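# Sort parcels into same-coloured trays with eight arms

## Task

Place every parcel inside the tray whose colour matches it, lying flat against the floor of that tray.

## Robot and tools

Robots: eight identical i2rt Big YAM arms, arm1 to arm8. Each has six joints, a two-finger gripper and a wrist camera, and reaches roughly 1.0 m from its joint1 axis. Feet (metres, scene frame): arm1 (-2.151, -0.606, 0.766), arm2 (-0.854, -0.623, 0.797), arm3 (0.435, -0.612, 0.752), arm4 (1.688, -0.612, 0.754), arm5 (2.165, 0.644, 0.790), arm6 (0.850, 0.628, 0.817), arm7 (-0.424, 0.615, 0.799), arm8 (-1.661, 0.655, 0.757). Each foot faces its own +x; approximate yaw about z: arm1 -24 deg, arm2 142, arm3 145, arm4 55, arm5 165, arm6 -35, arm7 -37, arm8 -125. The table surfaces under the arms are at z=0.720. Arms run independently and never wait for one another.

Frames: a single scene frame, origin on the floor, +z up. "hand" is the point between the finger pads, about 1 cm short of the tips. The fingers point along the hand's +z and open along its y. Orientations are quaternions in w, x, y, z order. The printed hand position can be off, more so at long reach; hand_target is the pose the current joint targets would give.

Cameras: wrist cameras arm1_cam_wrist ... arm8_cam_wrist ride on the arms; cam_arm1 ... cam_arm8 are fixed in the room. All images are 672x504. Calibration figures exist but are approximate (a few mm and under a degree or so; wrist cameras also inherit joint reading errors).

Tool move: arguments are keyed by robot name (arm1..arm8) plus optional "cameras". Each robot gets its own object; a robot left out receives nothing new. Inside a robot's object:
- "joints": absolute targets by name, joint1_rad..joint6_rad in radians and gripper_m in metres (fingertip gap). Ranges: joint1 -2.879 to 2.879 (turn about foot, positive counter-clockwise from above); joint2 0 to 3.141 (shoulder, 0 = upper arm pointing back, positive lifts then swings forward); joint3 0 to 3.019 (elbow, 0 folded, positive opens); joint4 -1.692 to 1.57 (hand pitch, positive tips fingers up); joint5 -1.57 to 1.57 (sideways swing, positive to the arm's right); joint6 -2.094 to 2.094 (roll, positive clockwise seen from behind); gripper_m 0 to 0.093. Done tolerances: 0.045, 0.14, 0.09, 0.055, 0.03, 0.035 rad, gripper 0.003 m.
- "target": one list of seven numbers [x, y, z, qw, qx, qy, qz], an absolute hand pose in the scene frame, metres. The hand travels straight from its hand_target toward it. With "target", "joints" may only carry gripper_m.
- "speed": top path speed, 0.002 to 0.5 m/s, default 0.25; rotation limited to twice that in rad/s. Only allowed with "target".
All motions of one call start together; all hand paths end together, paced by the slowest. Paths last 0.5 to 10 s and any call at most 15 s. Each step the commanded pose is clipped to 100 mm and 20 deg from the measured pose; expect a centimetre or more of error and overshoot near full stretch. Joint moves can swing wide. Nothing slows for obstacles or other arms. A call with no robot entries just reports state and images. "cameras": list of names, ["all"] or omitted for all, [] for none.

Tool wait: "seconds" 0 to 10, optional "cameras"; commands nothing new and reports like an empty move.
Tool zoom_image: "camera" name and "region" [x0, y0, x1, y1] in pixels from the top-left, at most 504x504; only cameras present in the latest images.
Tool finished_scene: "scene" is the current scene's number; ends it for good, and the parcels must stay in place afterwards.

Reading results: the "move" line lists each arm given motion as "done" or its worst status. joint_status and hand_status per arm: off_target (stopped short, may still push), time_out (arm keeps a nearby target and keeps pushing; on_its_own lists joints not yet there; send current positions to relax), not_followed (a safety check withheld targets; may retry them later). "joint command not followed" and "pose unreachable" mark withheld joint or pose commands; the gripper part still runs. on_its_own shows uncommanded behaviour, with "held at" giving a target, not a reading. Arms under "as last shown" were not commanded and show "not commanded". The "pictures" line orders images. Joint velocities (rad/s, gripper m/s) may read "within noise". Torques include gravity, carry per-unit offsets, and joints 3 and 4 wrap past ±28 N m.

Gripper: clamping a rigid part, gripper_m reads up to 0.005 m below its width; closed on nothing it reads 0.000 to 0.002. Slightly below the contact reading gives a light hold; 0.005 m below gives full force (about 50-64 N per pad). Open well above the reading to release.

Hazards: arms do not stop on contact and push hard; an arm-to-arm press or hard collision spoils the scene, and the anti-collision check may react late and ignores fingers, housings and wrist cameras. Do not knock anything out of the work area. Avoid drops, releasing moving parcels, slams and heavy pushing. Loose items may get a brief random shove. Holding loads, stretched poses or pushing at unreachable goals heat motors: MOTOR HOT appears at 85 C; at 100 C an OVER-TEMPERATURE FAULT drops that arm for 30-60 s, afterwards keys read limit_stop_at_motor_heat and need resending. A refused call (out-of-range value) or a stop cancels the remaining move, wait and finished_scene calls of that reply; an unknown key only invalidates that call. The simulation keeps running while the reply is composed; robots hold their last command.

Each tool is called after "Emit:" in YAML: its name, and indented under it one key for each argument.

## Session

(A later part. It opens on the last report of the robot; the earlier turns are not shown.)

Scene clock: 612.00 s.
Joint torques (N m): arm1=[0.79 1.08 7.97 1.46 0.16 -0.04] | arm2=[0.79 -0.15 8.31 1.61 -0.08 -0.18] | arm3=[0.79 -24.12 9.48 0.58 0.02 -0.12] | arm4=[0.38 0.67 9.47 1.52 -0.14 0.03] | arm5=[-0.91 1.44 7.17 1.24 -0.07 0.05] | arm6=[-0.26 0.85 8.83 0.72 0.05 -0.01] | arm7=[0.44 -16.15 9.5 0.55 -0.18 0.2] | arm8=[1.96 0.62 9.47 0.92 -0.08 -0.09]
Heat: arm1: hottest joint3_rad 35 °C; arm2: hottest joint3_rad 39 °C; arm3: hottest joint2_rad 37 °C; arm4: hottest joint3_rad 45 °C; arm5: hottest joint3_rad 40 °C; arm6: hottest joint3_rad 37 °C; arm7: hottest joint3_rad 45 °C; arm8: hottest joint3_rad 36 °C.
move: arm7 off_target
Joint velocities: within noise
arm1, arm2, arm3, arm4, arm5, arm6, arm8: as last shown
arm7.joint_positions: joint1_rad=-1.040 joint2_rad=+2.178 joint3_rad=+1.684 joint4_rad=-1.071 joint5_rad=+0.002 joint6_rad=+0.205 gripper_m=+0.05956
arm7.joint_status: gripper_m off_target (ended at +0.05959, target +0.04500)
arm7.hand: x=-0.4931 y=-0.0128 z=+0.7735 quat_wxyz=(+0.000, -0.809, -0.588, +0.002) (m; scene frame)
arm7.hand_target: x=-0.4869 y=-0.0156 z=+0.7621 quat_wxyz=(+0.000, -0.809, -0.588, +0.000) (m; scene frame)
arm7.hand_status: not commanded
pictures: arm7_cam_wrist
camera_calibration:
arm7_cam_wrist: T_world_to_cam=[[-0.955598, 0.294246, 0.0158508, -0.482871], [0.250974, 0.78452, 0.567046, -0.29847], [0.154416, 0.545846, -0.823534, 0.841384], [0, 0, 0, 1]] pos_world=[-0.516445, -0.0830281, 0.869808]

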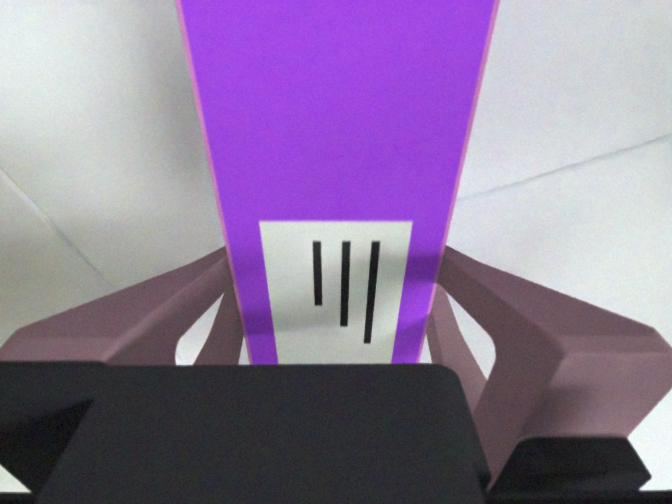

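Emit:
move:
  arm7: {"target":[-0.47,0.04,0.95,0,0.8090,0.5878,0],"speed":0.25}
  arm3: {"target":[0.438,-1.291,0.78,0,0.648,0.7615,0],"speed":0.08}
  cameras: ["arm3_cam_wrist","arm7_cam_wrist"]

Emit:
move:
  arm7: {"joints":{"joint2_rad":1.2,"joint3_rad":1.3,"joint4_rad":-1.65}}
  arm3: {"target":[0.438,-1.291,0.762,0,0.648,0.7615,0],"speed":0.06}
  cameras: ["arm3_cam_wrist"]

Emit:
move:
  arm7: {"joints":{"joint1_rad":2.2,"joint6_rad":0}}
  cameras: ["arm7_cam_wrist"]

Scene clock: 622.73 s.
Joint torques (N m): arm1=[0.67 1.61 7.86 1.55 0.13 -0.06] | arm2=[0.85 -0.09 8.31 1.61 -0.08 -0.18] | arm3=[0.73 -24.41 9.11 0.61 0.02 -0.07] | arm4=[0.38 0.67 9.47 1.54 -0.14 0.03] | arm5=[-1.08 1.73 7.24 1.39 -0.04 0.02] | arm6=[-0.32 0.91 8.84 0.72 0.05 -0.01] | arm7=[0.44 -15.91 11.79 -0.27 -0.18 0.22] | arm8=[2.2 0.38 9.48 0.94 -0.09 -0.08]
Heat: arm1: hottest joint3_rad 35 °C; arm2: hottest joint3_rad 38 °C; arm3: hottest joint2_rad 37 °C; arm4: hottest joint3_rad 45 °C; arm5: hottest joint3_rad 40 °C; arm6: hottest joint3_rad 37 °C; arm7: hottest joint3_rad 45 °C; arm8: hottest joint3_rad 36 °C.
move: arm3 off_target; arm7 off_target
Joint velocities: within noise
arm1.joint_positions: joint1_rad=-1.558 joint2_rad=+0.600 joint3_rad=+1.011 joint4_rad=-1.510 joint5_rad=+0.005 joint6_rad=-0.071 gripper_m=+0.08489
arm1.joint_status: not commanded
arm1.hand: x=-2.2375 y=-0.7943 z=+1.1017 quat_wxyz=(-0.124, -0.794, -0.559, +0.203) (m; scene frame)
arm1.hand_target: x=-2.2402 y=-0.7946 z=+1.0976 quat_wxyz=(-0.121, -0.796, -0.557, +0.204) (m; scene frame)
arm1.hand_status: not commanded
arm2, arm5, arm6, arm8: as last shown
arm3.joint_positions: joint1_rad=+2.173 joint2_rad=+2.237 joint3_rad=+1.956 joint4_rad=-1.296 joint5_rad=+0.002 joint6_rad=-0.153 gripper_m=+0.05850
arm3.joint_status: not commanded
arm3.hand: x=+0.4285 y=-1.2865 z=+0.7822 quat_wxyz=(-0.003, +0.654, +0.756, +0.006) (m; scene frame)
arm3.hand_target: x=+0.4380 y=-1.2908 z=+0.7800 quat_wxyz=(+0.000, +0.648, +0.762, +0.000) (m; scene frame)
arm3.hand_status: off_target (0.011 m and 1.2 deg from the pose sent, 0.051 m and 1.3 deg at the start)
arm4.joint_positions: joint1_rad=-1.868 joint2_rad=+0.605 joint3_rad=+1.010 joint4_rad=-1.510 joint5_rad=-0.013 joint6_rad=+0.026 gripper_m=+0.08491
arm4.joint_status: not commanded
arm4.hand: x=+1.8214 y=-0.7741 z=+1.0865 quat_wxyz=(-0.208, -0.438, -0.869, +0.100) (m; scene frame)
arm4.hand_target: x=+1.8225 y=-0.7736 z=+1.0838 quat_wxyz=(-0.211, -0.435, -0.869, +0.100) (m; scene frame)
arm4.hand_status: not commanded
arm7.joint_positions: joint1_rad=-1.020 joint2_rad=+1.879 joint3_rad=+1.661 joint4_rad=-1.364 joint5_rad=+0.002 joint6_rad=+0.224 gripper_m=+0.05956
arm7.joint_status: not commanded
arm7.hand: x=-0.4754 y=+0.0455 z=+0.9395 quat_wxyz=(+0.007, -0.809, -0.588, -0.004) (m; scene frame)
arm7.hand_target: x=-0.4699 y=+0.0402 z=+0.9501 quat_wxyz=(+0.000, -0.809, -0.588, +0.000) (m; scene frame)
arm7.hand_status: off_target (0.013 m and 0.9 deg from the pose sent, 0.186 m and 0.3 deg at the start)
pictures: arm3_cam_wrist, arm7_cam_wrist
camera_calibration:
arm3_cam_wrist: T_world_to_cam=[[-0.990359, -0.138473, 0.00385447, 0.242096], [-0.109397, 0.798871, 0.591471, 0.617809], [-0.0849823, 0.585347, -0.806317, 1.5442], [0, 0, 0, 1]] pos_world=[0.438578, -1.36392, 0.878762]
arm7_cam_wrist: T_world_to_cam=[[-0.95585, 0.293202, 0.0195949, -0.489343], [0.249363, 0.774041, 0.581961, -0.457059], [0.155465, 0.561154, -0.812981, 0.933515], [0, 0, 0, 1]] pos_world=[-0.498893, -0.026587, 1.03451]

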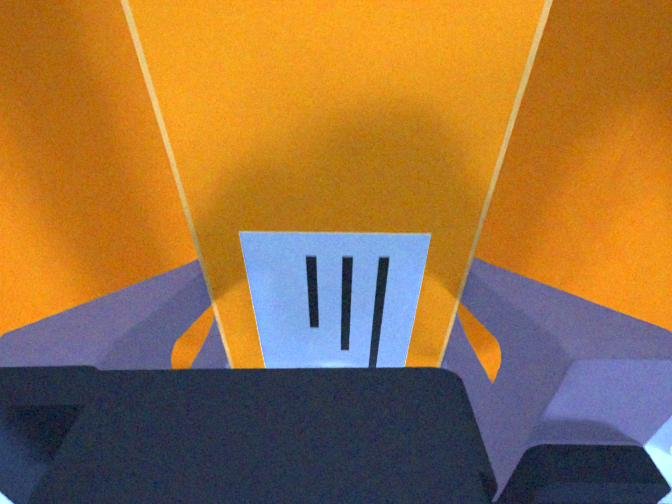

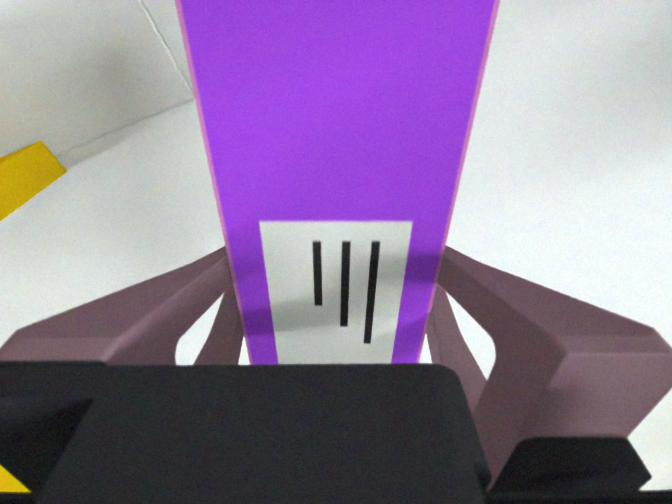

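Scene clock: 624.27 s.
Joint torques (N m): arm1=[0.79 1.38 7.88 1.44 0.16 -0.03] | arm2=[0.85 -0.15 8.29 1.61 -0.08 -0.18] | arm3=[0.73 -23.82 8.96 0.61 0.02 -0.07] | arm4=[0.38 0.67 9.48 1.52 -0.14 0.03] | arm5=[-1.08 1.08 7.27 1.37 -0.05 0.02] | arm6=[-0.26 0.85 8.84 0.72 0.04 -0.01] | arm7=[0.44 -6.53 9.33 -0.14 -0.17 0.22] | arm8=[2.37 0.85 9.54 0.96 -0.08 -0.11]
Heat: arm1: hottest joint3_rad 35 °C; arm2: hottest joint3_rad 38 °C; arm3: hottest joint2_rad 37 °C; arm4: hottest joint3_rad 45 °C; arm5: hottest joint3_rad 40 °C; arm6: hottest joint3_rad 37 °C; arm7: hottest joint3_rad 45 °C; arm8: hottest joint3_rad 36 °C.
move: arm3 off_target; arm7 done
Joint velocities: within noise
arm1, arm2, arm4: as last shown
arm3.joint_positions: joint1_rad=+2.173 joint2_rad=+2.250 joint3_rad=+1.937 joint4_rad=-1.260 joint5_rad=+0.002 joint6_rad=-0.153 gripper_m=+0.05850
arm3.joint_status: not commanded
arm3.hand: x=+0.4286 y=-1.2872 z=+0.7664 quat_wxyz=(-0.001, +0.654, +0.756, +0.005) (m; scene frame)
arm3.hand_target: x=+0.4380 y=-1.2908 z=+0.7621 quat_wxyz=(+0.000, +0.648, +0.762, +0.000) (m; scene frame)
arm3.hand_status: off_target (0.011 m and 1.1 deg from the pose sent, 0.023 m and 1.2 deg at the start)
arm5.joint_positions: joint1_rad=+1.558 joint2_rad=+0.601 joint3_rad=+0.996 joint4_rad=-1.506 joint5_rad=+0.000 joint6_rad=+0.062 gripper_m=+0.09288
arm5.joint_status: not commanded
arm5.hand: x=+2.1064 y=+0.4405 z=+1.1162 quat_wxyz=(+0.142, +0.795, +0.564, -0.174) (m; scene frame)
arm5.hand_target: x=+2.1049 y=+0.4395 z=+1.1187 quat_wxyz=(+0.145, +0.798, +0.558, -0.178) (m; scene frame)
arm5.hand_status: not commanded
arm6.joint_positions: joint1_rad=-1.161 joint2_rad=+0.606 joint3_rad=+0.997 joint4_rad=-1.495 joint5_rad=-0.001 joint6_rad=+0.101 gripper_m=+0.09289
arm6.joint_status: not commanded
arm6.hand: x=+0.8061 y=+0.4200 z=+1.1450 quat_wxyz=(-0.155, -0.786, -0.574, +0.172) (m; scene frame)
arm6.hand_target: x=+0.8074 y=+0.4217 z=+1.1471 quat_wxyz=(-0.157, -0.787, -0.572, +0.172) (m; scene frame)
arm6.hand_status: not commanded
arm7.joint_positions: joint1_rad=-1.020 joint2_rad=+1.193 joint3_rad=+1.310 joint4_rad=-1.642 joint5_rad=+0.002 joint6_rad=+0.224 gripper_m=+0.05956
arm7.joint_status: all done
arm7.hand: x=-0.4543 y=+0.2795 z=+1.1049 quat_wxyz=(-0.015, -0.809, -0.588, +0.015) (m; scene frame)
arm7.hand_target: x=-0.4505 y=+0.2820 z=+1.0986 quat_wxyz=(-0.007, -0.809, -0.588, +0.006) (m; scene frame)
arm7.hand_status: not commanded
arm8.joint_positions: joint1_rad=+0.321 joint2_rad=+0.607 joint3_rad=+1.005 joint4_rad=-1.508 joint5_rad=+0.000 joint6_rad=+0.006 gripper_m=+0.09293
arm8.joint_status: not commanded
arm8.hand: x=-1.7208 y=+0.4534 z=+1.0879 quat_wxyz=(-0.138, -0.781, -0.581, +0.183) (m; scene frame)
arm8.hand_target: x=-1.7198 y=+0.4529 z=+1.0877 quat_wxyz=(-0.141, -0.777, -0.585, +0.187) (m; scene frame)
arm8.hand_status: not commanded
pictures: arm3_cam_wrist
camera_calibration:
arm3_cam_wrist: T_world_to_cam=[[-0.990361, -0.138437, 0.00441582, 0.241759], [-0.10936, 0.801123, 0.588423, 0.632962], [-0.0849969, 0.582269, -0.808541, 1.52961], [0, 0, 0, 1]] pos_world=[0.438662, -1.36425, 0.863233]

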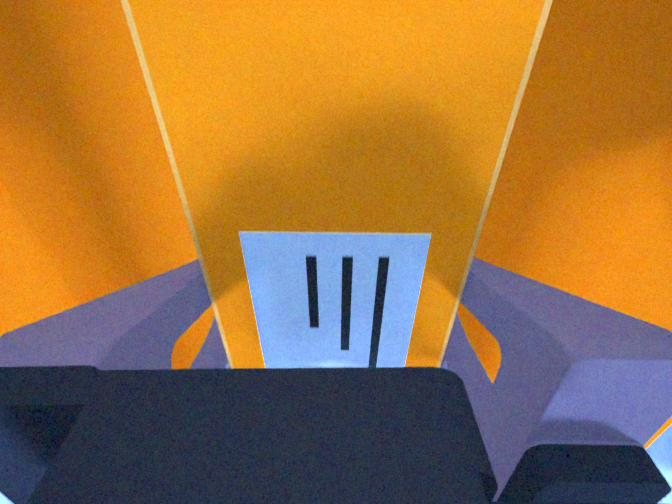

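Scene clock: 627.40 s.
Joint torques (N m): arm1=[0.67 1.61 8.06 1.55 0.14 -0.04] | arm2=[0.85 -0.09 8.32 1.61 -0.08 -0.18] | arm3=[0.67 -23.77 8.98 0.61 0.02 -0.06] | arm4=[0.38 0.67 9.47 1.54 -0.14 0.03] | arm5=[-1.08 1.44 7.25 1.26 -0.08 0.07] | arm6=[-0.21 0.91 8.81 0.7 0.05 -0.01] | arm7=[-0.79 -6.77 9.26 -0.12 -0.01 0.04] | arm8=[2.43 0.32 9.52 1.01 -0.08 -0.11]
Heat: arm1: hottest joint3_rad 35 °C; arm2: hottest joint3_rad 38 °C; arm3: hottest joint2_rad 37 °C; arm4: hottest joint3_rad 45 °C; arm5: hottest joint3_rad 40 °C; arm6: hottest joint3_rad 37 °C; arm7: hottest joint3_rad 45 °C; arm8: hottest joint3_rad 36 °C.
move: arm7 done
Joint velocities: within noise
arm1, arm3, arm4, arm5, arm6, arm8: as last shown
arm2.joint_positions: joint1_rad=-1.433 joint2_rad=+0.604 joint3_rad=+1.002 joint4_rad=-1.508 joint5_rad=+0.002 joint6_rad=-0.189 gripper_m=+0.09292
arm2.joint_status: not commanded
arm2.hand: x=-0.7483 y=-0.4418 z=+1.1270 quat_wxyz=(-0.209, +0.564, -0.793, -0.095) (m; scene frame)
arm2.hand_target: x=-0.7495 y=-0.4401 z=+1.1273 quat_wxyz=(-0.212, +0.571, -0.787, -0.096) (m; scene frame)
arm2.hand_status: not commanded
arm7.joint_positions: joint1_rad=+2.204 joint2_rad=+1.195 joint3_rad=+1.310 joint4_rad=-1.642 joint5_rad=-0.002 joint6_rad=+0.007 gripper_m=+0.05961
arm7.joint_status: all done
arm7.hand: x=-0.4213 y=+0.9504 z=+1.1059 quat_wxyz=(-0.015, +0.702, -0.712, -0.017) (m; scene frame)
arm7.hand_target: x=-0.4197 y=+0.9472 z=+1.1004 quat_wxyz=(-0.008, +0.703, -0.711, -0.009) (m; scene frame)
arm7.hand_status: not commanded
pictures: arm7_cam_wrist
camera_calibration:
arm7_cam_wrist: T_world_to_cam=[[0.999933, 0.00127214, 0.0114658, 0.404214], [-0.00502069, -0.846847, 0.531813, 0.22095], [0.0103863, -0.531835, -0.846784, 1.56754], [0, 0, 0, 1]] pos_world=[-0.419359, 1.02027, 1.20523]

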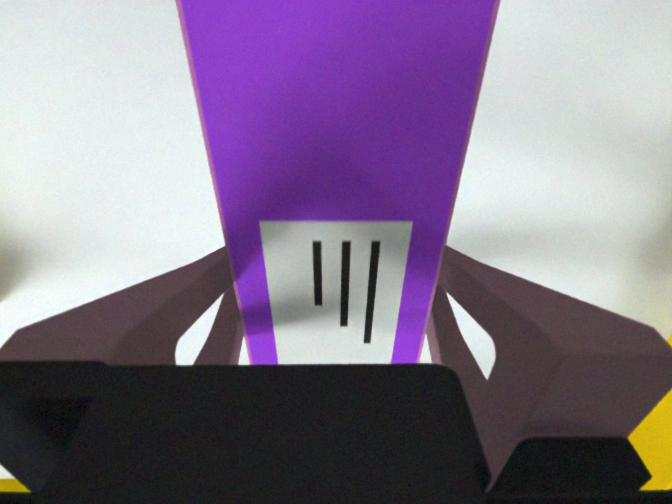

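Emit:
move:
  arm3: {"target":[0.438,-1.291,0.752,0,0.648,0.7615,0],"speed":0.06}
  arm7: {"target":[-0.417,1.292,0.935,0,0.7163,-0.6978,0],"speed":0.25}
  cameras: ["arm3_cam_wrist","arm7_cam_wrist"]

Emit:
move:
  arm3: {"target":[0.438,-1.291,0.745,0,0.648,0.7615,0],"speed":0.06}
  cameras: ["arm3_cam_wrist"]

Scene clock: 636.57 s.
Joint torques (N m): arm1=[0.67 1.14 8.01 1.58 0.13 -0.03] | arm2=[0.79 -0.09 8.31 1.61 -0.08 -0.18] | arm3=[0.73 -23.71 8.79 0.62 0.02 -0.07] | arm4=[0.38 0.67 9.48 1.54 -0.14 0.03] | arm5=[-1.08 1.61 7.19 1.17 -0.04 0.04] | arm6=[-0.26 0.91 8.83 0.7 0.04 -0.01] | arm7=[-0.5 -17.44 15.61 -0.31 0.06 0.01] | arm8=[2.32 0.73 9.5 0.98 -0.09 -0.1]
Heat: arm1: hottest joint3_rad 35 °C; arm2: hottest joint3_rad 38 °C; arm3: hottest joint2_rad 36 °C; arm4: hottest joint3_rad 45 °C; arm5: hottest joint3_rad 40 °C; arm6: hottest joint3_rad 37 °C; arm7: hottest joint3_rad 45 °C; arm8: hottest joint3_rad 36 °C.
move: arm3 off_target; arm7 off_target
Joint velocities: arm1=[within noise] | arm2=[-0.015 -0.005 0.012 0.002 -0.11 0.154 0.001] | arm3=[within noise] | arm4=[within noise] | arm5=[within noise] | arm6=[within noise] | arm7=[within noise] | arm8=[within noise]
arm1, arm2, arm4, arm5, arm6, arm8: as last shown
arm3.joint_positions: joint1_rad=+2.173 joint2_rad=+2.257 joint3_rad=+1.929 joint4_rad=-1.242 joint5_rad=+0.002 joint6_rad=-0.153 gripper_m=+0.05850
arm3.joint_status: not commanded
arm3.hand: x=+0.4286 y=-1.2881 z=+0.7595 quat_wxyz=(+0.000, +0.654, +0.756, +0.003) (m; scene frame)
arm3.hand_target: x=+0.4380 y=-1.2907 z=+0.7521 quat_wxyz=(+0.000, +0.648, +0.762, +0.000) (m; scene frame)
arm3.hand_status: off_target (0.012 m and 1.0 deg from the pose sent, 0.018 m and 1.1 deg at the start)
arm7.joint_positions: joint1_rad=+2.204 joint2_rad=+2.166 joint3_rad=+2.064 joint4_rad=-1.506 joint5_rad=-0.002 joint6_rad=-0.025 gripper_m=+0.05961
arm7.joint_status: not commanded
arm7.hand: x=-0.4194 y=+1.2757 z=+0.9223 quat_wxyz=(+0.013, +0.714, -0.700, +0.011) (m; scene frame)
arm7.hand_target: x=-0.4170 y=+1.2909 z=+0.9352 quat_wxyz=(-0.001, +0.716, -0.698, -0.001) (m; scene frame)
arm7.hand_status: off_target (0.021 m and 2.0 deg from the pose sent, 0.382 m and 3.5 deg at the start)
pictures: arm3_cam_wrist, arm7_cam_wrist
camera_calibration:
arm3_cam_wrist: T_world_to_cam=[[-0.990365, -0.138389, 0.00508924, 0.241243], [-0.109316, 0.803811, 0.584754, 0.643994], [-0.0850146, 0.578564, -0.811195, 1.52181], [0, 0, 0, 1]] pos_world=[0.438694, -1.36473, 0.85668]
arm7_cam_wrist: T_world_to_cam=[[0.999354, 0.0346113, 0.0096998, 0.362815], [0.0219296, -0.800891, 0.598408, 0.485319], [0.0284801, -0.597809, -0.801133, 1.63472], [0, 0, 0, 1]] pos_world=[-0.419781, 1.35338, 1.01569]

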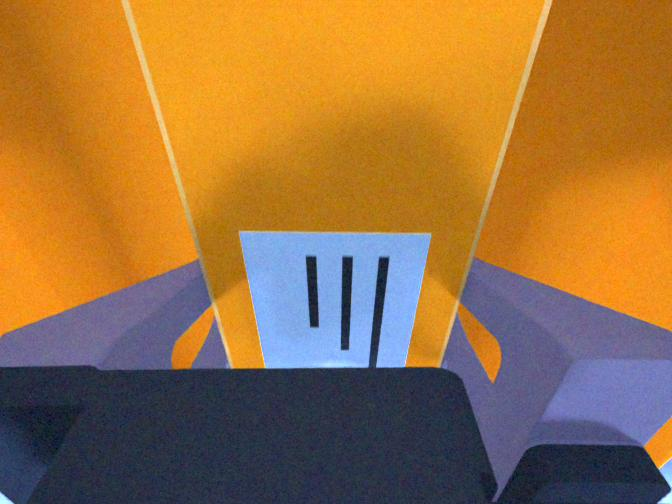

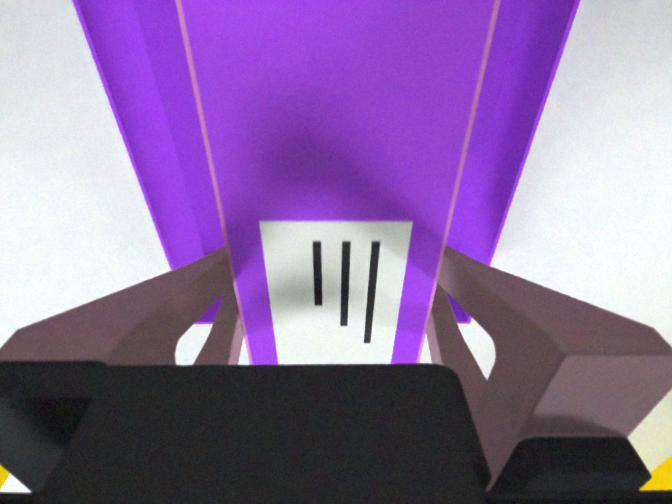

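Scene clock: 637.53 s.
Joint torques (N m): arm1=[0.56 2.02 7.97 1.44 0.14 -0.01] | arm2=[0.85 -0.09 8.31 1.62 -0.08 -0.18] | arm3=[0.67 -23.06 8.38 0.9 0.02 -0.07] | arm4=[0.38 0.67 9.47 1.52 -0.14 0.03] | arm5=[-0.85 1.73 7.1 1.37 -0.03 0.04] | arm6=[-0.26 0.91 8.83 0.7 0.04 -0.01] | arm7=[-0.5 -17.38 15.68 -0.38 0.06 0.01] | arm8=[2.43 0.85 9.5 1.02 -0.08 -0.11]
Heat: arm1: hottest joint3_rad 35 °C; arm2: hottest joint3_rad 38 °C; arm3: hottest joint2_rad 36 °C; arm4: hottest joint3_rad 45 °C; arm5: hottest joint3_rad 40 °C; arm6: hottest joint3_rad 37 °C; arm7: hottest joint3_rad 46 °C; arm8: hottest joint3_rad 36 °C.
move: arm3 off_target
Joint velocities: within noise
arm1, arm2, arm4, arm5, arm6, arm7, arm8: as last shown
arm3.joint_positions: joint1_rad=+2.173 joint2_rad=+2.257 joint3_rad=+1.927 joint4_rad=-1.236 joint5_rad=+0.002 joint6_rad=-0.153 gripper_m=+0.05850
arm3.joint_status: not commanded
arm3.hand: x=+0.4286 y=-1.2886 z=+0.7587 quat_wxyz=(+0.001, +0.654, +0.756, +0.002) (m; scene frame)
arm3.hand_target: x=+0.4380 y=-1.2905 z=+0.7452 quat_wxyz=(+0.000, +0.648, +0.762, +0.000) (m; scene frame)
arm3.hand_status: off_target (0.017 m and 1.0 deg from the pose sent, 0.018 m and 1.0 deg at the start)
arm7.hand: x=-0.4194 y=+1.2756 z=+0.9223 quat_wxyz=(+0.013, +0.714, -0.700, +0.011) (m; scene frame)
pictures: arm3_cam_wrist
camera_calibration:
arm3_cam_wrist: T_world_to_cam=[[-0.990367, -0.138356, 0.00553807, 0.240887], [-0.109287, 0.805594, 0.582302, 0.648996], [-0.0850265, 0.576087, -0.812954, 1.51956], [0, 0, 0, 1]] pos_world=[0.438696, -1.3649, 0.856084]

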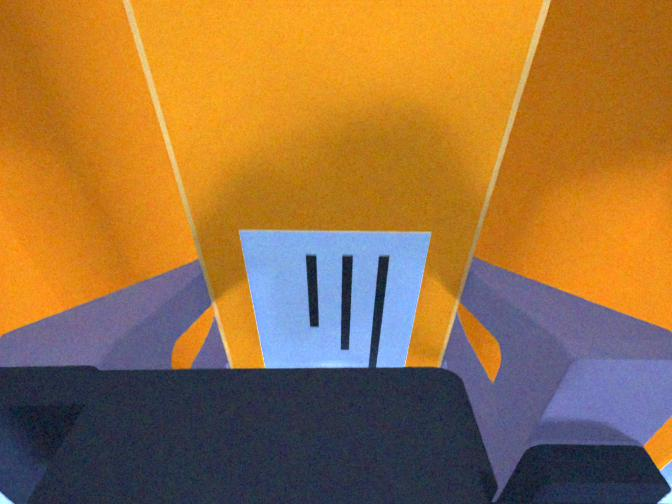

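Emit:
move:
  arm3: {"joints":{"gripper_m":0.085}}
  arm7: {"target":[-0.422,1.298,0.83,0,0.7163,-0.6978,0],"speed":0.12}
  cameras: ["arm7_cam_wrist"]

Emit:
move:
  arm3: {"target":[0.438,-1.291,0.96,0,0.648,0.7615,0],"speed":0.2}
  arm7: {"target":[-0.422,1.295,0.79,0,0.7163,-0.6978,0],"speed":0.08}
  cameras: ["arm3_cam_wrist","arm7_cam_wrist"]

Scene clock: 647.90 s.
Joint torques (N m): arm1=[0.79 1.49 7.92 1.54 0.11 -0.03] | arm2=[0.85 -0.09 8.31 1.61 -0.08 -0.18] | arm3=[0.67 -23.36 8.66 0.64 0.02 -0.07] | arm4=[0.38 0.67 9.48 1.52 -0.14 0.03] | arm5=[-0.73 1.61 7.2 1.36 -0.06 0.04] | arm6=[-0.32 0.85 8.83 0.72 0.05 -0.01] | arm7=[0.09 -18.2 9.18 0.53 0.04 0.09] | arm8=[2.49 0.5 9.46 0.98 -0.07 -0.09]
Heat: arm1: hottest joint3_rad 35 °C; arm2: hottest joint3_rad 38 °C; arm3: hottest joint2_rad 37 °C; arm4: hottest joint3_rad 45 °C; arm5: hottest joint3_rad 40 °C; arm6: hottest joint3_rad 37 °C; arm7: hottest joint3_rad 50 °C; arm8: hottest joint3_rad 36 °C.
move: arm3 done; arm7 done
Joint velocities: within noise
arm1, arm2, arm4, arm5, arm6, arm8: as last shown
arm3.joint_positions: joint1_rad=+2.173 joint2_rad=+2.261 joint3_rad=+1.923 joint4_rad=-1.227 joint5_rad=+0.002 joint6_rad=-0.153 gripper_m=+0.08497
arm3.joint_status: all done
arm3.hand: x=+0.4287 y=-1.2888 z=+0.7546 quat_wxyz=(+0.001, +0.654, +0.756, +0.001) (m; scene frame)
arm3.hand_target: x=+0.4379 y=-1.2905 z=+0.7451 quat_wxyz=(+0.000, +0.648, +0.762, +0.000) (m; scene frame)
arm3.hand_status: not commanded
arm7.joint_positions: joint1_rad=+2.204 joint2_rad=+2.253 joint3_rad=+1.996 joint4_rad=-1.311 joint5_rad=-0.002 joint6_rad=-0.025 gripper_m=+0.05961
arm7.joint_status: not commanded
arm7.hand: x=-0.4193 y=+1.2981 z=+0.8394 quat_wxyz=(-0.001, +0.714, -0.700, -0.003) (m; scene frame)
arm7.hand_target: x=-0.4220 y=+1.2979 z=+0.8302 quat_wxyz=(+0.000, +0.716, -0.698, +0.000) (m; scene frame)
arm7.hand_status: done (0.010 m and 0.5 deg from the pose sent, 0.095 m and 2.1 deg at the start)
pictures: arm7_cam_wrist
camera_calibration:
arm7_cam_wrist: T_world_to_cam=[[0.999339, 0.0345554, 0.0113151, 0.361456], [0.0220815, -0.823988, 0.566177, 0.609954], [0.028888, -0.565553, -0.824206, 1.55936], [0, 0, 0, 1]] pos_world=[-0.419733, 1.372, 0.935801]

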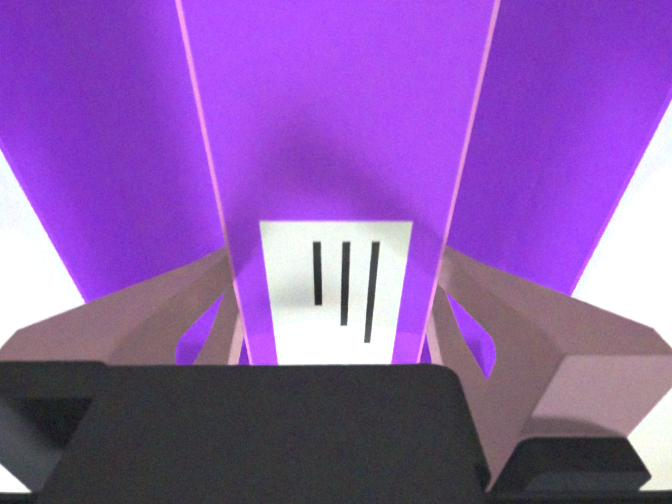

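Scene clock: 649.73 s.
Joint torques (N m): arm1=[0.44 1.49 7.84 1.59 0.14 -0.05] | arm2=[0.85 -0.15 8.31 1.61 -0.08 -0.18] | arm3=[0.73 -25.47 14.17 -0.27 0.01 -0.04] | arm4=[0.38 0.67 9.48 1.52 -0.14 0.03] | arm5=[-1.14 1.32 7.27 1.33 -0.05 0.02] | arm6=[-0.32 0.91 8.83 0.73 0.05 -0.02] | arm7=[-0.03 -17.79 8.68 0.54 0.05 0.09] | arm8=[2.43 0.67 9.51 0.88 -0.08 -0.07]
Heat: arm1: hottest joint3_rad 35 °C; arm2: hottest joint3_rad 38 °C; arm3: hottest joint2_rad 37 °C; arm4: hottest joint3_rad 45 °C; arm5: hottest joint3_rad 40 °C; arm6: hottest joint3_rad 37 °C; arm7: hottest joint3_rad 50 °C; arm8: hottest joint3_rad 36 °C.
move: arm3 off_target; arm7 off_target
Joint velocities: within noise
arm1, arm2, arm4, arm5, arm6, arm8: as last shown
arm3.joint_positions: joint1_rad=+2.173 joint2_rad=+2.184 joint3_rad=+2.251 joint4_rad=-1.672 joint5_rad=+0.002 joint6_rad=-0.153 gripper_m=+0.08497
arm3.joint_status: not commanded
arm3.hand: x=+0.4280 y=-1.2808 z=+0.9289 quat_wxyz=(-0.011, +0.654, +0.756, +0.016) (m; scene frame)
arm3.hand_target: x=+0.4380 y=-1.2891 z=+0.9597 quat_wxyz=(+0.007, +0.648, +0.761, -0.008) (m; scene frame)
arm3.hand_status: off_target (0.034 m and 2.5 deg from the pose sent, 0.206 m and 1.0 deg at the start; pose on its path clipped on 9 of 55 steps; a joint's target at an end of its range on 20 of 55 steps)
arm7.joint_positions: joint1_rad=+2.204 joint2_rad=+2.275 joint3_rad=+1.944 joint4_rad=-1.225 joint5_rad=-0.002 joint6_rad=-0.025 gripper_m=+0.05961
arm7.joint_status: not commanded
arm7.hand: x=-0.4193 y=+1.2982 z=+0.8060 quat_wxyz=(-0.005, +0.714, -0.700, -0.007) (m; scene frame)
arm7.hand_target: x=-0.4220 y=+1.2948 z=+0.7904 quat_wxyz=(+0.000, +0.716, -0.698, +0.000) (m; scene frame)
arm7.hand_status: off_target (0.017 m and 1.1 deg from the pose sent, 0.049 m and 0.5 deg at the start)
pictures: arm3_cam_wrist, arm7_cam_wrist
camera_calibration:
arm3_cam_wrist: T_world_to_cam=[[-0.990285, -0.139052, -0.00013643, 0.244741], [-0.10996, 0.782504, 0.612859, 0.485888], [-0.0851123, 0.606921, -0.790192, 1.6718], [0, 0, 0, 1]] pos_world=[0.438082, -1.36083, 1.0233]
arm7_cam_wrist: T_world_to_cam=[[0.999338, 0.0344128, 0.011797, 0.361641], [0.0220349, -0.830626, 0.556395, 0.645512], [0.028946, -0.555767, -0.830834, 1.52458], [0, 0, 0, 1]] pos_world=[-0.419755, 1.37104, 0.903244]

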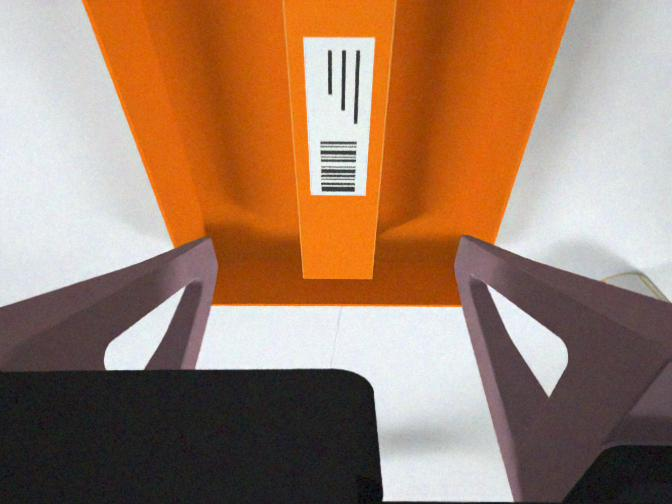

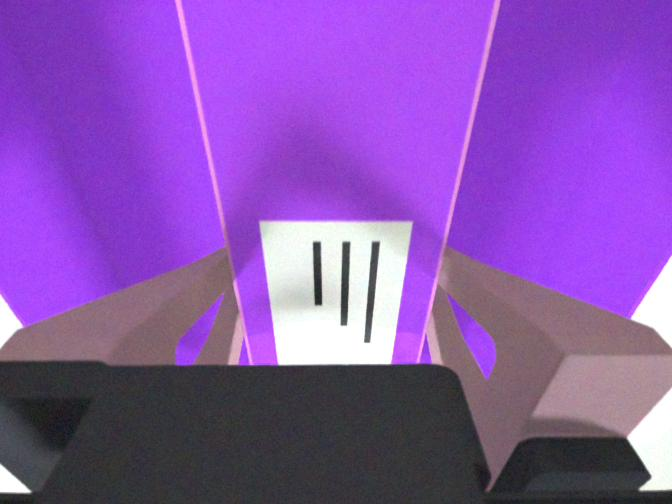

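Emit:
move:
  arm3: {"joints":{"joint2_rad":0.6,"joint3_rad":1.0,"joint4_rad":-1.5}}
  arm7: {"target":[-0.422,1.287,0.765,0,0.7163,-0.6978,0],"speed":0.06}
  cameras: []

Emit:
move:
  arm7: {"target":[-0.422,1.285,0.752,0,0.7163,-0.6978,0],"speed":0.06}
  cameras: ["arm7_cam_wrist"]

Emit:
move:
  arm7: {"target":[-0.422,1.284,0.745,0,0.7163,-0.6978,0],"speed":0.06}
  cameras: ["arm7_cam_wrist"]

Scene clock: 659.40 s.
Joint torques (N m): arm1=[0.15 1.79 7.92 1.43 0.14 -0.05] | arm2=[0.85 -0.09 8.31 1.61 -0.08 -0.18] | arm3=[0.67 -1.14 9.35 1.21 0.01 -0.04] | arm4=[0.38 0.67 9.47 1.52 -0.14 0.03] | arm5=[-1.2 1.32 7.16 1.24 -0.02 0.02] | arm6=[-0.32 0.85 8.84 0.72 0.05 -0.01] | arm7=[0.21 -17.85 8.39 0.58 0.04 0.09] | arm8=[2.49 0.44 9.51 0.96 -0.1 -0.11]
Heat: arm1: hottest joint3_rad 35 °C; arm2: hottest joint3_rad 38 °C; arm3: hottest joint2_rad 38 °C; arm4: hottest joint3_rad 45 °C; arm5: hottest joint3_rad 40 °C; arm6: hottest joint3_rad 37 °C; arm7: hottest joint3_rad 48 °C; arm8: hottest joint3_rad 36 °C.
move: arm3 done; arm7 off_target
Joint velocities: within noise
arm1, arm2, arm4, arm5, arm6, arm8: as last shown
arm3.joint_positions: joint1_rad=+2.173 joint2_rad=+0.604 joint3_rad=+0.998 joint4_rad=-1.512 joint5_rad=+0.002 joint6_rad=-0.153 gripper_m=+0.08497
arm3.joint_status: all done
arm3.hand: x=+0.4311 y=-0.8227 z=+1.0777 quat_wxyz=(+0.145, +0.638, +0.737, -0.168) (m; scene frame)
arm3.hand_target: x=+0.4338 y=-0.8246 z=+1.0804 quat_wxyz=(+0.151, +0.632, +0.740, -0.174) (m; scene frame)
arm3.hand_status: not commanded
arm7.joint_positions: joint1_rad=+2.204 joint2_rad=+2.282 joint3_rad=+1.885 joint4_rad=-1.160 joint5_rad=-0.002 joint6_rad=-0.025 gripper_m=+0.05961
arm7.joint_status: not commanded
arm7.hand: x=-0.4193 y=+1.2909 z=+0.7806 quat_wxyz=(-0.005, +0.714, -0.700, -0.007) (m; scene frame)
arm7.hand_target: x=-0.4220 y=+1.2867 z=+0.7652 quat_wxyz=(+0.000, +0.716, -0.698, +0.000) (m; scene frame)
arm7.hand_status: off_target (0.016 m and 1.0 deg from the pose sent, 0.042 m and 1.0 deg at the start)
pictures: none
No camera images: "cameras" was empty.

Scene clock: 660.37 s.
Joint torques (N m): arm1=[0.85 1.38 7.95 1.52 0.16 -0.01] | arm2=[0.85 -0.09 8.31 1.61 -0.08 -0.18] | arm3=[0.85 -1.26 9.39 1.25 0.01 -0.04] | arm4=[0.38 0.67 9.47 1.52 -0.14 0.03] | arm5=[-1.14 1.85 7.16 1.29 -0.07 0.02] | arm6=[-0.26 0.91 8.85 0.72 0.05 -0.01] | arm7=[0.15 -17.2 7.47 0.99 0.01 0.09] | arm8=[2.49 0.67 9.52 0.95 -0.08 -0.1]
Heat: arm1: hottest joint3_rad 35 °C; arm2: hottest joint3_rad 38 °C; arm3: hottest joint2_rad 38 °C; arm4: hottest joint3_rad 45 °C; arm5: hottest joint3_rad 40 °C; arm6: hottest joint3_rad 37 °C; arm7: hottest joint3_rad 48 °C; arm8: hottest joint3_rad 36 °C.
move: arm7 off_target
Joint velocities: within noise
arm1.joint_positions: joint1_rad=-1.558 joint2_rad=+0.600 joint3_rad=+1.011 joint4_rad=-1.510 joint5_rad=+0.005 joint6_rad=-0.071 gripper_m=+0.08489
arm1.joint_status: not commanded
arm1.hand: x=-2.2375 y=-0.7943 z=+1.1017 quat_wxyz=(-0.124, -0.794, -0.559, +0.203) (m; scene frame)
arm1.hand_target: x=-2.2402 y=-0.7946 z=+1.0976 quat_wxyz=(-0.121, -0.796, -0.557, +0.204) (m; scene frame)
arm1.hand_status: not commanded
arm2, arm3, arm5, arm6, arm8: as last shown
arm4.joint_positions: joint1_rad=-1.868 joint2_rad=+0.605 joint3_rad=+1.010 joint4_rad=-1.510 joint5_rad=-0.013 joint6_rad=+0.026 gripper_m=+0.08491
arm4.joint_status: not commanded
arm4.hand: x=+1.8214 y=-0.7741 z=+1.0865 quat_wxyz=(-0.208, -0.438, -0.869, +0.100) (m; scene frame)
arm4.hand_target: x=+1.8225 y=-0.7736 z=+1.0838 quat_wxyz=(-0.211, -0.435, -0.869, +0.100) (m; scene frame)
arm4.hand_status: not commanded
arm7.joint_positions: joint1_rad=+2.204 joint2_rad=+2.282 joint3_rad=+1.876 joint4_rad=-1.143 joint5_rad=-0.001 joint6_rad=-0.025 gripper_m=+0.05961
arm7.joint_status: not commanded
arm7.hand: x=-0.4192 y=+1.2915 z=+0.7775 quat_wxyz=(-0.008, +0.714, -0.700, -0.009) (m; scene frame)
arm7.hand_target: x=-0.4220 y=+1.2843 z=+0.7526 quat_wxyz=(+0.000, +0.716, -0.698, +0.000) (m; scene frame)
arm7.hand_status: off_target (0.027 m and 1.5 deg from the pose sent, 0.029 m and 1.1 deg at the start)
pictures: arm7_cam_wrist
camera_calibration:
arm7_cam_wrist: T_world_to_cam=[[0.999329, 0.034299, 0.012869, 0.361441], [0.0215701, -0.834844, 0.550063, 0.665929], [0.0296103, -0.549417, -0.835024, 1.49257], [0, 0, 0, 1]] pos_world=[-0.419758, 1.36359, 0.875379]

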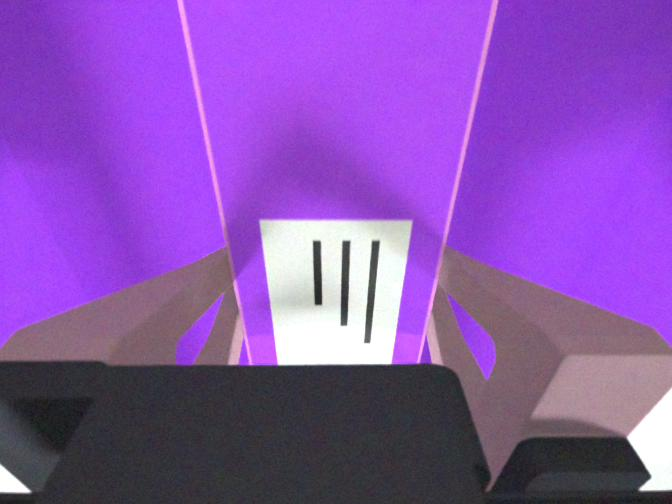

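Scene clock: 661.33 s.
Joint torques (N m): arm1=[0.38 1.61 7.95 1.5 0.17 -0.03] | arm2=[0.85 -0.15 8.31 1.61 -0.08 -0.18] | arm3=[0.62 -1.2 9.35 1.21 0.01 -0.04] | arm4=[0.38 0.67 9.47 1.52 -0.14 0.03] | arm5=[-0.97 1.61 7.09 1.26 -0.02 0.03] | arm6=[-0.21 0.79 8.83 0.69 0.05 -0.01] | arm7=[0.09 -16.97 7.08 1.25 -0.03 0.09] | arm8=[2.32 0.91 9.5 0.98 -0.08 -0.1]
Heat: arm1: hottest joint3_rad 35 °C; arm2: hottest joint3_rad 38 °C; arm3: hottest joint2_rad 38 °C; arm4: hottest joint3_rad 45 °C; arm5: hottest joint3_rad 40 °C; arm6: hottest joint3_rad 37 °C; arm7: hottest joint3_rad 48 °C; arm8: hottest joint3_rad 36 °C.
move: arm7 off_target
Joint velocities: within noise
arm1, arm2, arm3, arm4: as last shown
arm5.joint_positions: joint1_rad=+1.558 joint2_rad=+0.601 joint3_rad=+0.996 joint4_rad=-1.506 joint5_rad=+0.000 joint6_rad=+0.062 gripper_m=+0.09288
arm5.joint_status: not commanded
arm5.hand: x=+2.1064 y=+0.4405 z=+1.1162 quat_wxyz=(+0.142, +0.795, +0.564, -0.174) (m; scene frame)
arm5.hand_target: x=+2.1049 y=+0.4395 z=+1.1187 quat_wxyz=(+0.145, +0.798, +0.558, -0.178) (m; scene frame)
arm5.hand_status: not commanded
arm6.joint_positions: joint1_rad=-1.161 joint2_rad=+0.606 joint3_rad=+0.997 joint4_rad=-1.495 joint5_rad=-0.001 joint6_rad=+0.101 gripper_m=+0.09289
arm6.joint_status: not commanded
arm6.hand: x=+0.8061 y=+0.4200 z=+1.1450 quat_wxyz=(-0.155, -0.786, -0.574, +0.172) (m; scene frame)
arm6.hand_target: x=+0.8074 y=+0.4217 z=+1.1471 quat_wxyz=(-0.157, -0.787, -0.572, +0.172) (m; scene frame)
arm6.hand_status: not commanded
arm7.joint_positions: joint1_rad=+2.204 joint2_rad=+2.282 joint3_rad=+1.871 joint4_rad=-1.135 joint5_rad=+0.000 joint6_rad=-0.025 gripper_m=+0.05961
arm7.joint_status: not commanded
arm7.hand: x=-0.4190 y=+1.2915 z=+0.7758 quat_wxyz=(-0.010, +0.714, -0.700, -0.010) (m; scene frame)
arm7.hand_target: x=-0.4220 y=+1.2830 z=+0.7459 quat_wxyz=(+0.000, +0.716, -0.698, +0.000) (m; scene frame)
arm7.hand_status: off_target (0.032 m and 1.6 deg from the pose sent, 0.033 m and 1.5 deg at the start)
arm8.joint_positions: joint1_rad=+0.321 joint2_rad=+0.607 joint3_rad=+1.005 joint4_rad=-1.508 joint5_rad=+0.000 joint6_rad=+0.006 gripper_m=+0.09293
arm8.joint_status: not commanded
arm8.hand: x=-1.7208 y=+0.4534 z=+1.0879 quat_wxyz=(-0.138, -0.781, -0.581, +0.183) (m; scene frame)
arm8.hand_target: x=-1.7198 y=+0.4529 z=+1.0877 quat_wxyz=(-0.141, -0.777, -0.585, +0.187) (m; scene frame)
arm8.hand_status: not commanded
pictures: arm7_cam_wrist
camera_calibration:
arm7_cam_wrist: T_world_to_cam=[[0.999314, 0.0342265, 0.0141357, 0.360373], [0.0209055, -0.836516, 0.547544, 0.670709], [0.0305652, -0.546873, -0.836658, 1.48951], [0, 0, 0, 1]] pos_world=[-0.419674, 1.3633, 0.873875]

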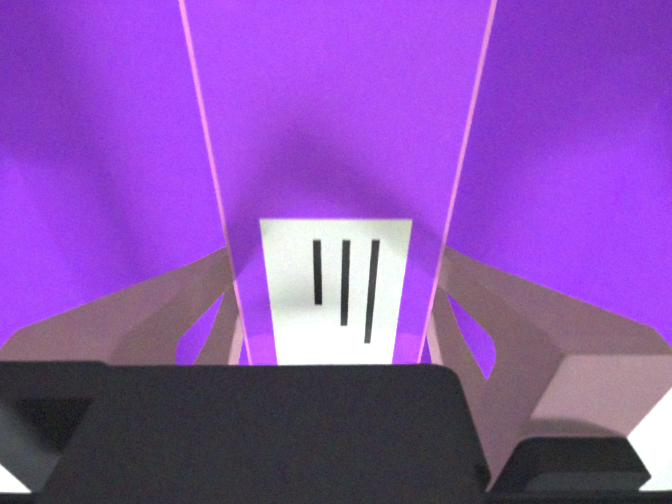

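In contact at grasp height. Release.

Emit:
move:
  arm7: {"joints":{"gripper_m":0.085}}
  cameras: []

Emit:
move:
  arm7: {"target":[-0.422,1.286,0.95,0,0.7163,-0.6978,0],"speed":0.2}
  cameras: ["arm7_cam_wrist"]

Emit:
move:
  arm7: {"joints":{"joint2_rad":0.6,"joint3_rad":1.0,"joint4_rad":-1.5}}
  cameras: ["cam_arm3","cam_arm7","cam_arm1","cam_arm4"]

Scene clock: 667.43 s.
Joint torques (N m): arm1=[0.44 1.44 7.95 1.4 0.13 -0.03] | arm2=[0.85 -0.09 8.31 1.62 -0.08 -0.18] | arm3=[0.73 -1.26 9.37 1.25 0.02 -0.05] | arm4=[0.38 0.67 9.47 1.54 -0.14 0.03] | arm5=[-1.61 1.44 7.12 1.36 -0.07 0.05] | arm6=[-0.21 0.85 8.83 0.73 0.05 -0.01] | arm7=[0.09 -17.73 8.23 0.62 -0.04 0.09] | arm8=[2.49 0.62 9.48 0.92 -0.08 -0.09]
Heat: arm1: hottest joint3_rad 35 °C; arm2: hottest joint3_rad 38 °C; arm3: hottest joint2_rad 37 °C; arm4: hottest joint3_rad 45 °C; arm5: hottest joint3_rad 40 °C; arm6: hottest joint3_rad 37 °C; arm7: hottest joint3_rad 47 °C; arm8: hottest joint3_rad 36 °C.
move: arm7 done
Joint velocities: within noise
arm1, arm3, arm4, arm5, arm6, arm8: as last shown
arm2.joint_positions: joint1_rad=-1.433 joint2_rad=+0.604 joint3_rad=+1.002 joint4_rad=-1.508 joint5_rad=+0.002 joint6_rad=-0.189 gripper_m=+0.09292
arm2.joint_status: not commanded
arm2.hand: x=-0.7483 y=-0.4418 z=+1.1270 quat_wxyz=(-0.209, +0.564, -0.793, -0.095) (m; scene frame)
arm2.hand_target: x=-0.7495 y=-0.4401 z=+1.1273 quat_wxyz=(-0.212, +0.571, -0.787, -0.096) (m; scene frame)
arm2.hand_status: not commanded
arm7.joint_positions: joint1_rad=+2.204 joint2_rad=+2.297 joint3_rad=+1.856 joint4_rad=-1.118 joint5_rad=+0.000 joint6_rad=-0.025 gripper_m=+0.08491
arm7.joint_status: all done
arm7.hand: x=-0.4191 y=+1.2871 z=+0.7603 quat_wxyz=(-0.005, +0.714, -0.700, -0.005) (m; scene frame)
arm7.hand_target: x=-0.4220 y=+1.2828 z=+0.7458 quat_wxyz=(+0.000, +0.716, -0.698, +0.000) (m; scene frame)
arm7.hand_status: not commanded
pictures: none
No camera images: "cameras" was empty.

Scene clock: 669.33 s.
Joint torques (N m): arm1=[0.62 1.55 7.87 1.46 0.12 -0.04] | arm2=[0.85 -0.09 8.31 1.61 -0.08 -0.18] | arm3=[0.73 -1.26 9.36 1.24 0.01 -0.04] | arm4=[0.38 0.67 9.47 1.52 -0.14 0.03] | arm5=[-0.85 1.26 7.19 1.33 -0.04 0.05] | arm6=[-0.32 0.85 8.81 0.7 0.05 -0.01] | arm7=[0.21 -18.32 15.58 -0.32 -0.03 0.09] | arm8=[2.55 0.44 9.52 1.02 -0.1 -0.08]
Heat: arm1: hottest joint3_rad 35 °C; arm2: hottest joint3_rad 38 °C; arm3: hottest joint2_rad 36 °C; arm4: hottest joint3_rad 45 °C; arm5: hottest joint3_rad 40 °C; arm6: hottest joint3_rad 37 °C; arm7: hottest joint3_rad 47 °C; arm8: hottest joint3_rad 36 °C.
move: arm7 off_target
Joint velocities: within noise
arm1, arm2, arm3, arm4, arm5, arm6, arm8: as last shown
arm7.joint_positions: joint1_rad=+2.204 joint2_rad=+2.158 joint3_rad=+2.063 joint4_rad=-1.529 joint5_rad=+0.000 joint6_rad=-0.025 gripper_m=+0.08493
arm7.joint_status: not commanded
arm7.hand: x=-0.4191 y=+1.2697 z=+0.9272 quat_wxyz=(+0.018, +0.714, -0.700, +0.018) (m; scene frame)
arm7.hand_target: x=-0.4221 y=+1.2845 z=+0.9502 quat_wxyz=(+0.000, +0.716, -0.698, +0.000) (m; scene frame)
arm7.hand_status: off_target (0.028 m and 2.9 deg from the pose sent, 0.190 m and 0.9 deg at the start)
pictures: arm7_cam_wrist
camera_calibration:
arm7_cam_wrist: T_world_to_cam=[[0.999319, 0.0352511, 0.0109117, 0.360732], [0.0212237, -0.790951, 0.611512, 0.452494], [0.0301871, -0.610863, -0.79116, 1.64311], [0, 0, 0, 1]] pos_world=[-0.419691, 1.3489, 1.01932]

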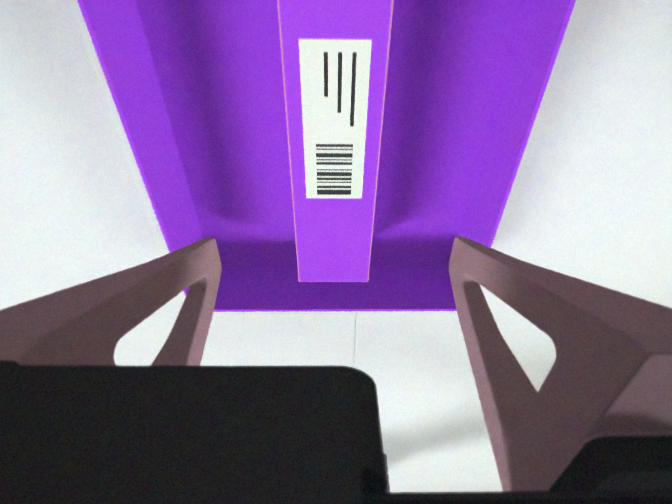

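Scene clock: 671.37 s.
Joint torques (N m): arm1=[0.5 1.49 7.87 1.54 0.14 -0.04] | arm2=[0.85 -0.09 8.31 1.61 -0.08 -0.18] | arm3=[0.62 -1.26 9.39 1.25 0.01 -0.04] | arm4=[0.38 0.67 9.47 1.52 -0.14 0.03] | arm5=[-0.79 1.44 7.2 1.31 -0.06 0] | arm6=[-0.26 0.85 8.81 0.7 0.05 -0.01] | arm7=[0.03 -0.56 9.05 1.03 -0.05 0.08] | arm8=[2.26 0.32 9.47 0.96 -0.09 -0.09]
Heat: arm1: hottest joint3_rad 35 °C; arm2: hottest joint3_rad 38 °C; arm3: hottest joint2_rad 36 °C; arm4: hottest joint3_rad 45 °C; arm5: hottest joint3_rad 40 °C; arm6: hottest joint3_rad 37 °C; arm7: hottest joint3_rad 47 °C; arm8: hottest joint3_rad 36 °C.
move: arm7 done
Joint velocities: within noise
arm1, arm2, arm3, arm4, arm5, arm6, arm8: as last shown
arm7.joint_positions: joint1_rad=+2.204 joint2_rad=+0.603 joint3_rad=+1.013 joint4_rad=-1.507 joint5_rad=+0.000 joint6_rad=-0.025 gripper_m=+0.08493
arm7.joint_status: all done
arm7.hand: x=-0.4218 y=+0.8249 z=+1.1346 quat_wxyz=(-0.170, +0.694, -0.680, -0.165) (m; scene frame)
arm7.hand_target: x=-0.4227 y=+0.8249 z=+1.1297 quat_wxyz=(-0.168, +0.696, -0.678, -0.163) (m; scene frame)
arm7.hand_status: not commanded
pictures: cam_arm1, cam_arm3, cam_arm4, cam_arm7

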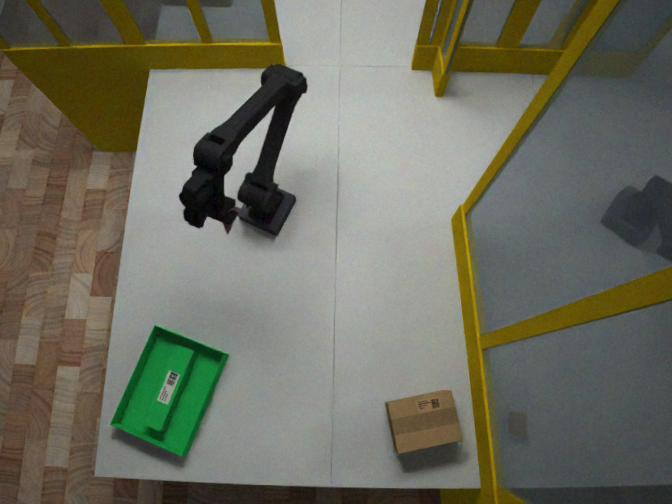

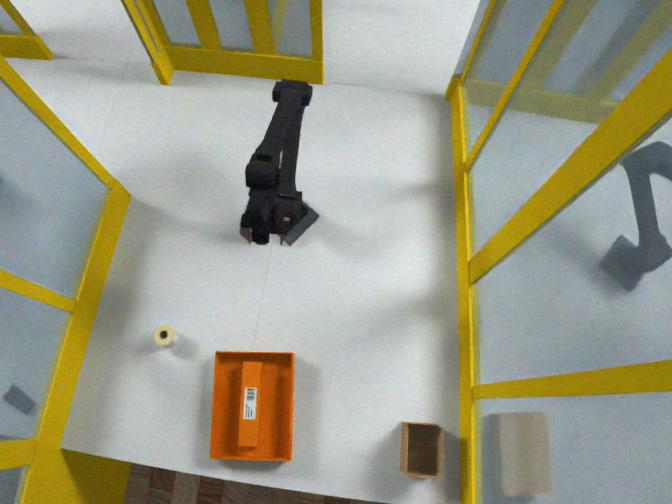

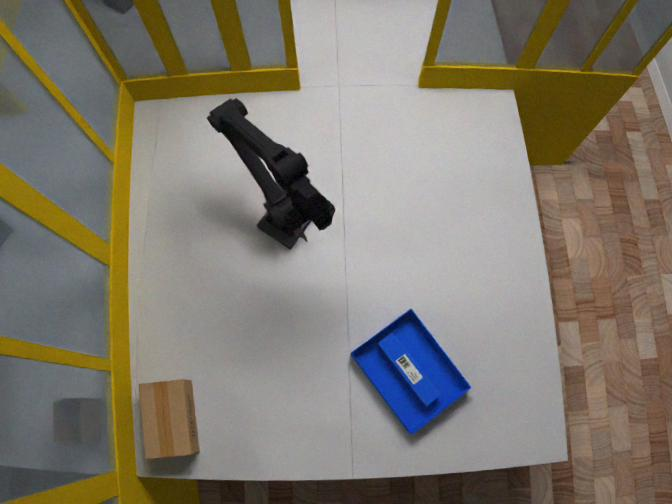

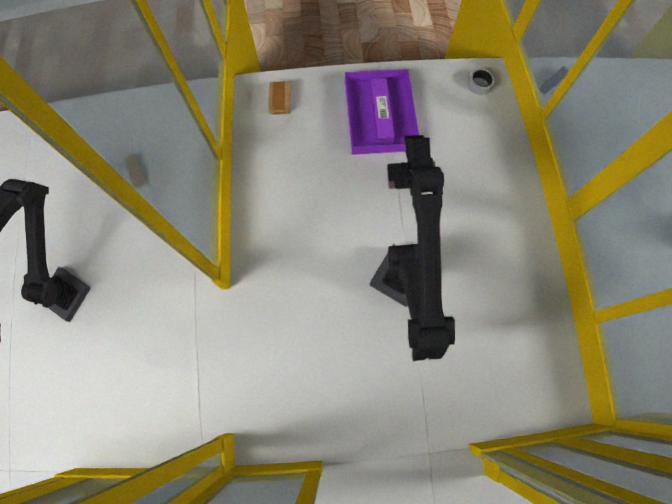

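Emit:
finished_scene:
  scene: 2

The scene is finished: the task was done.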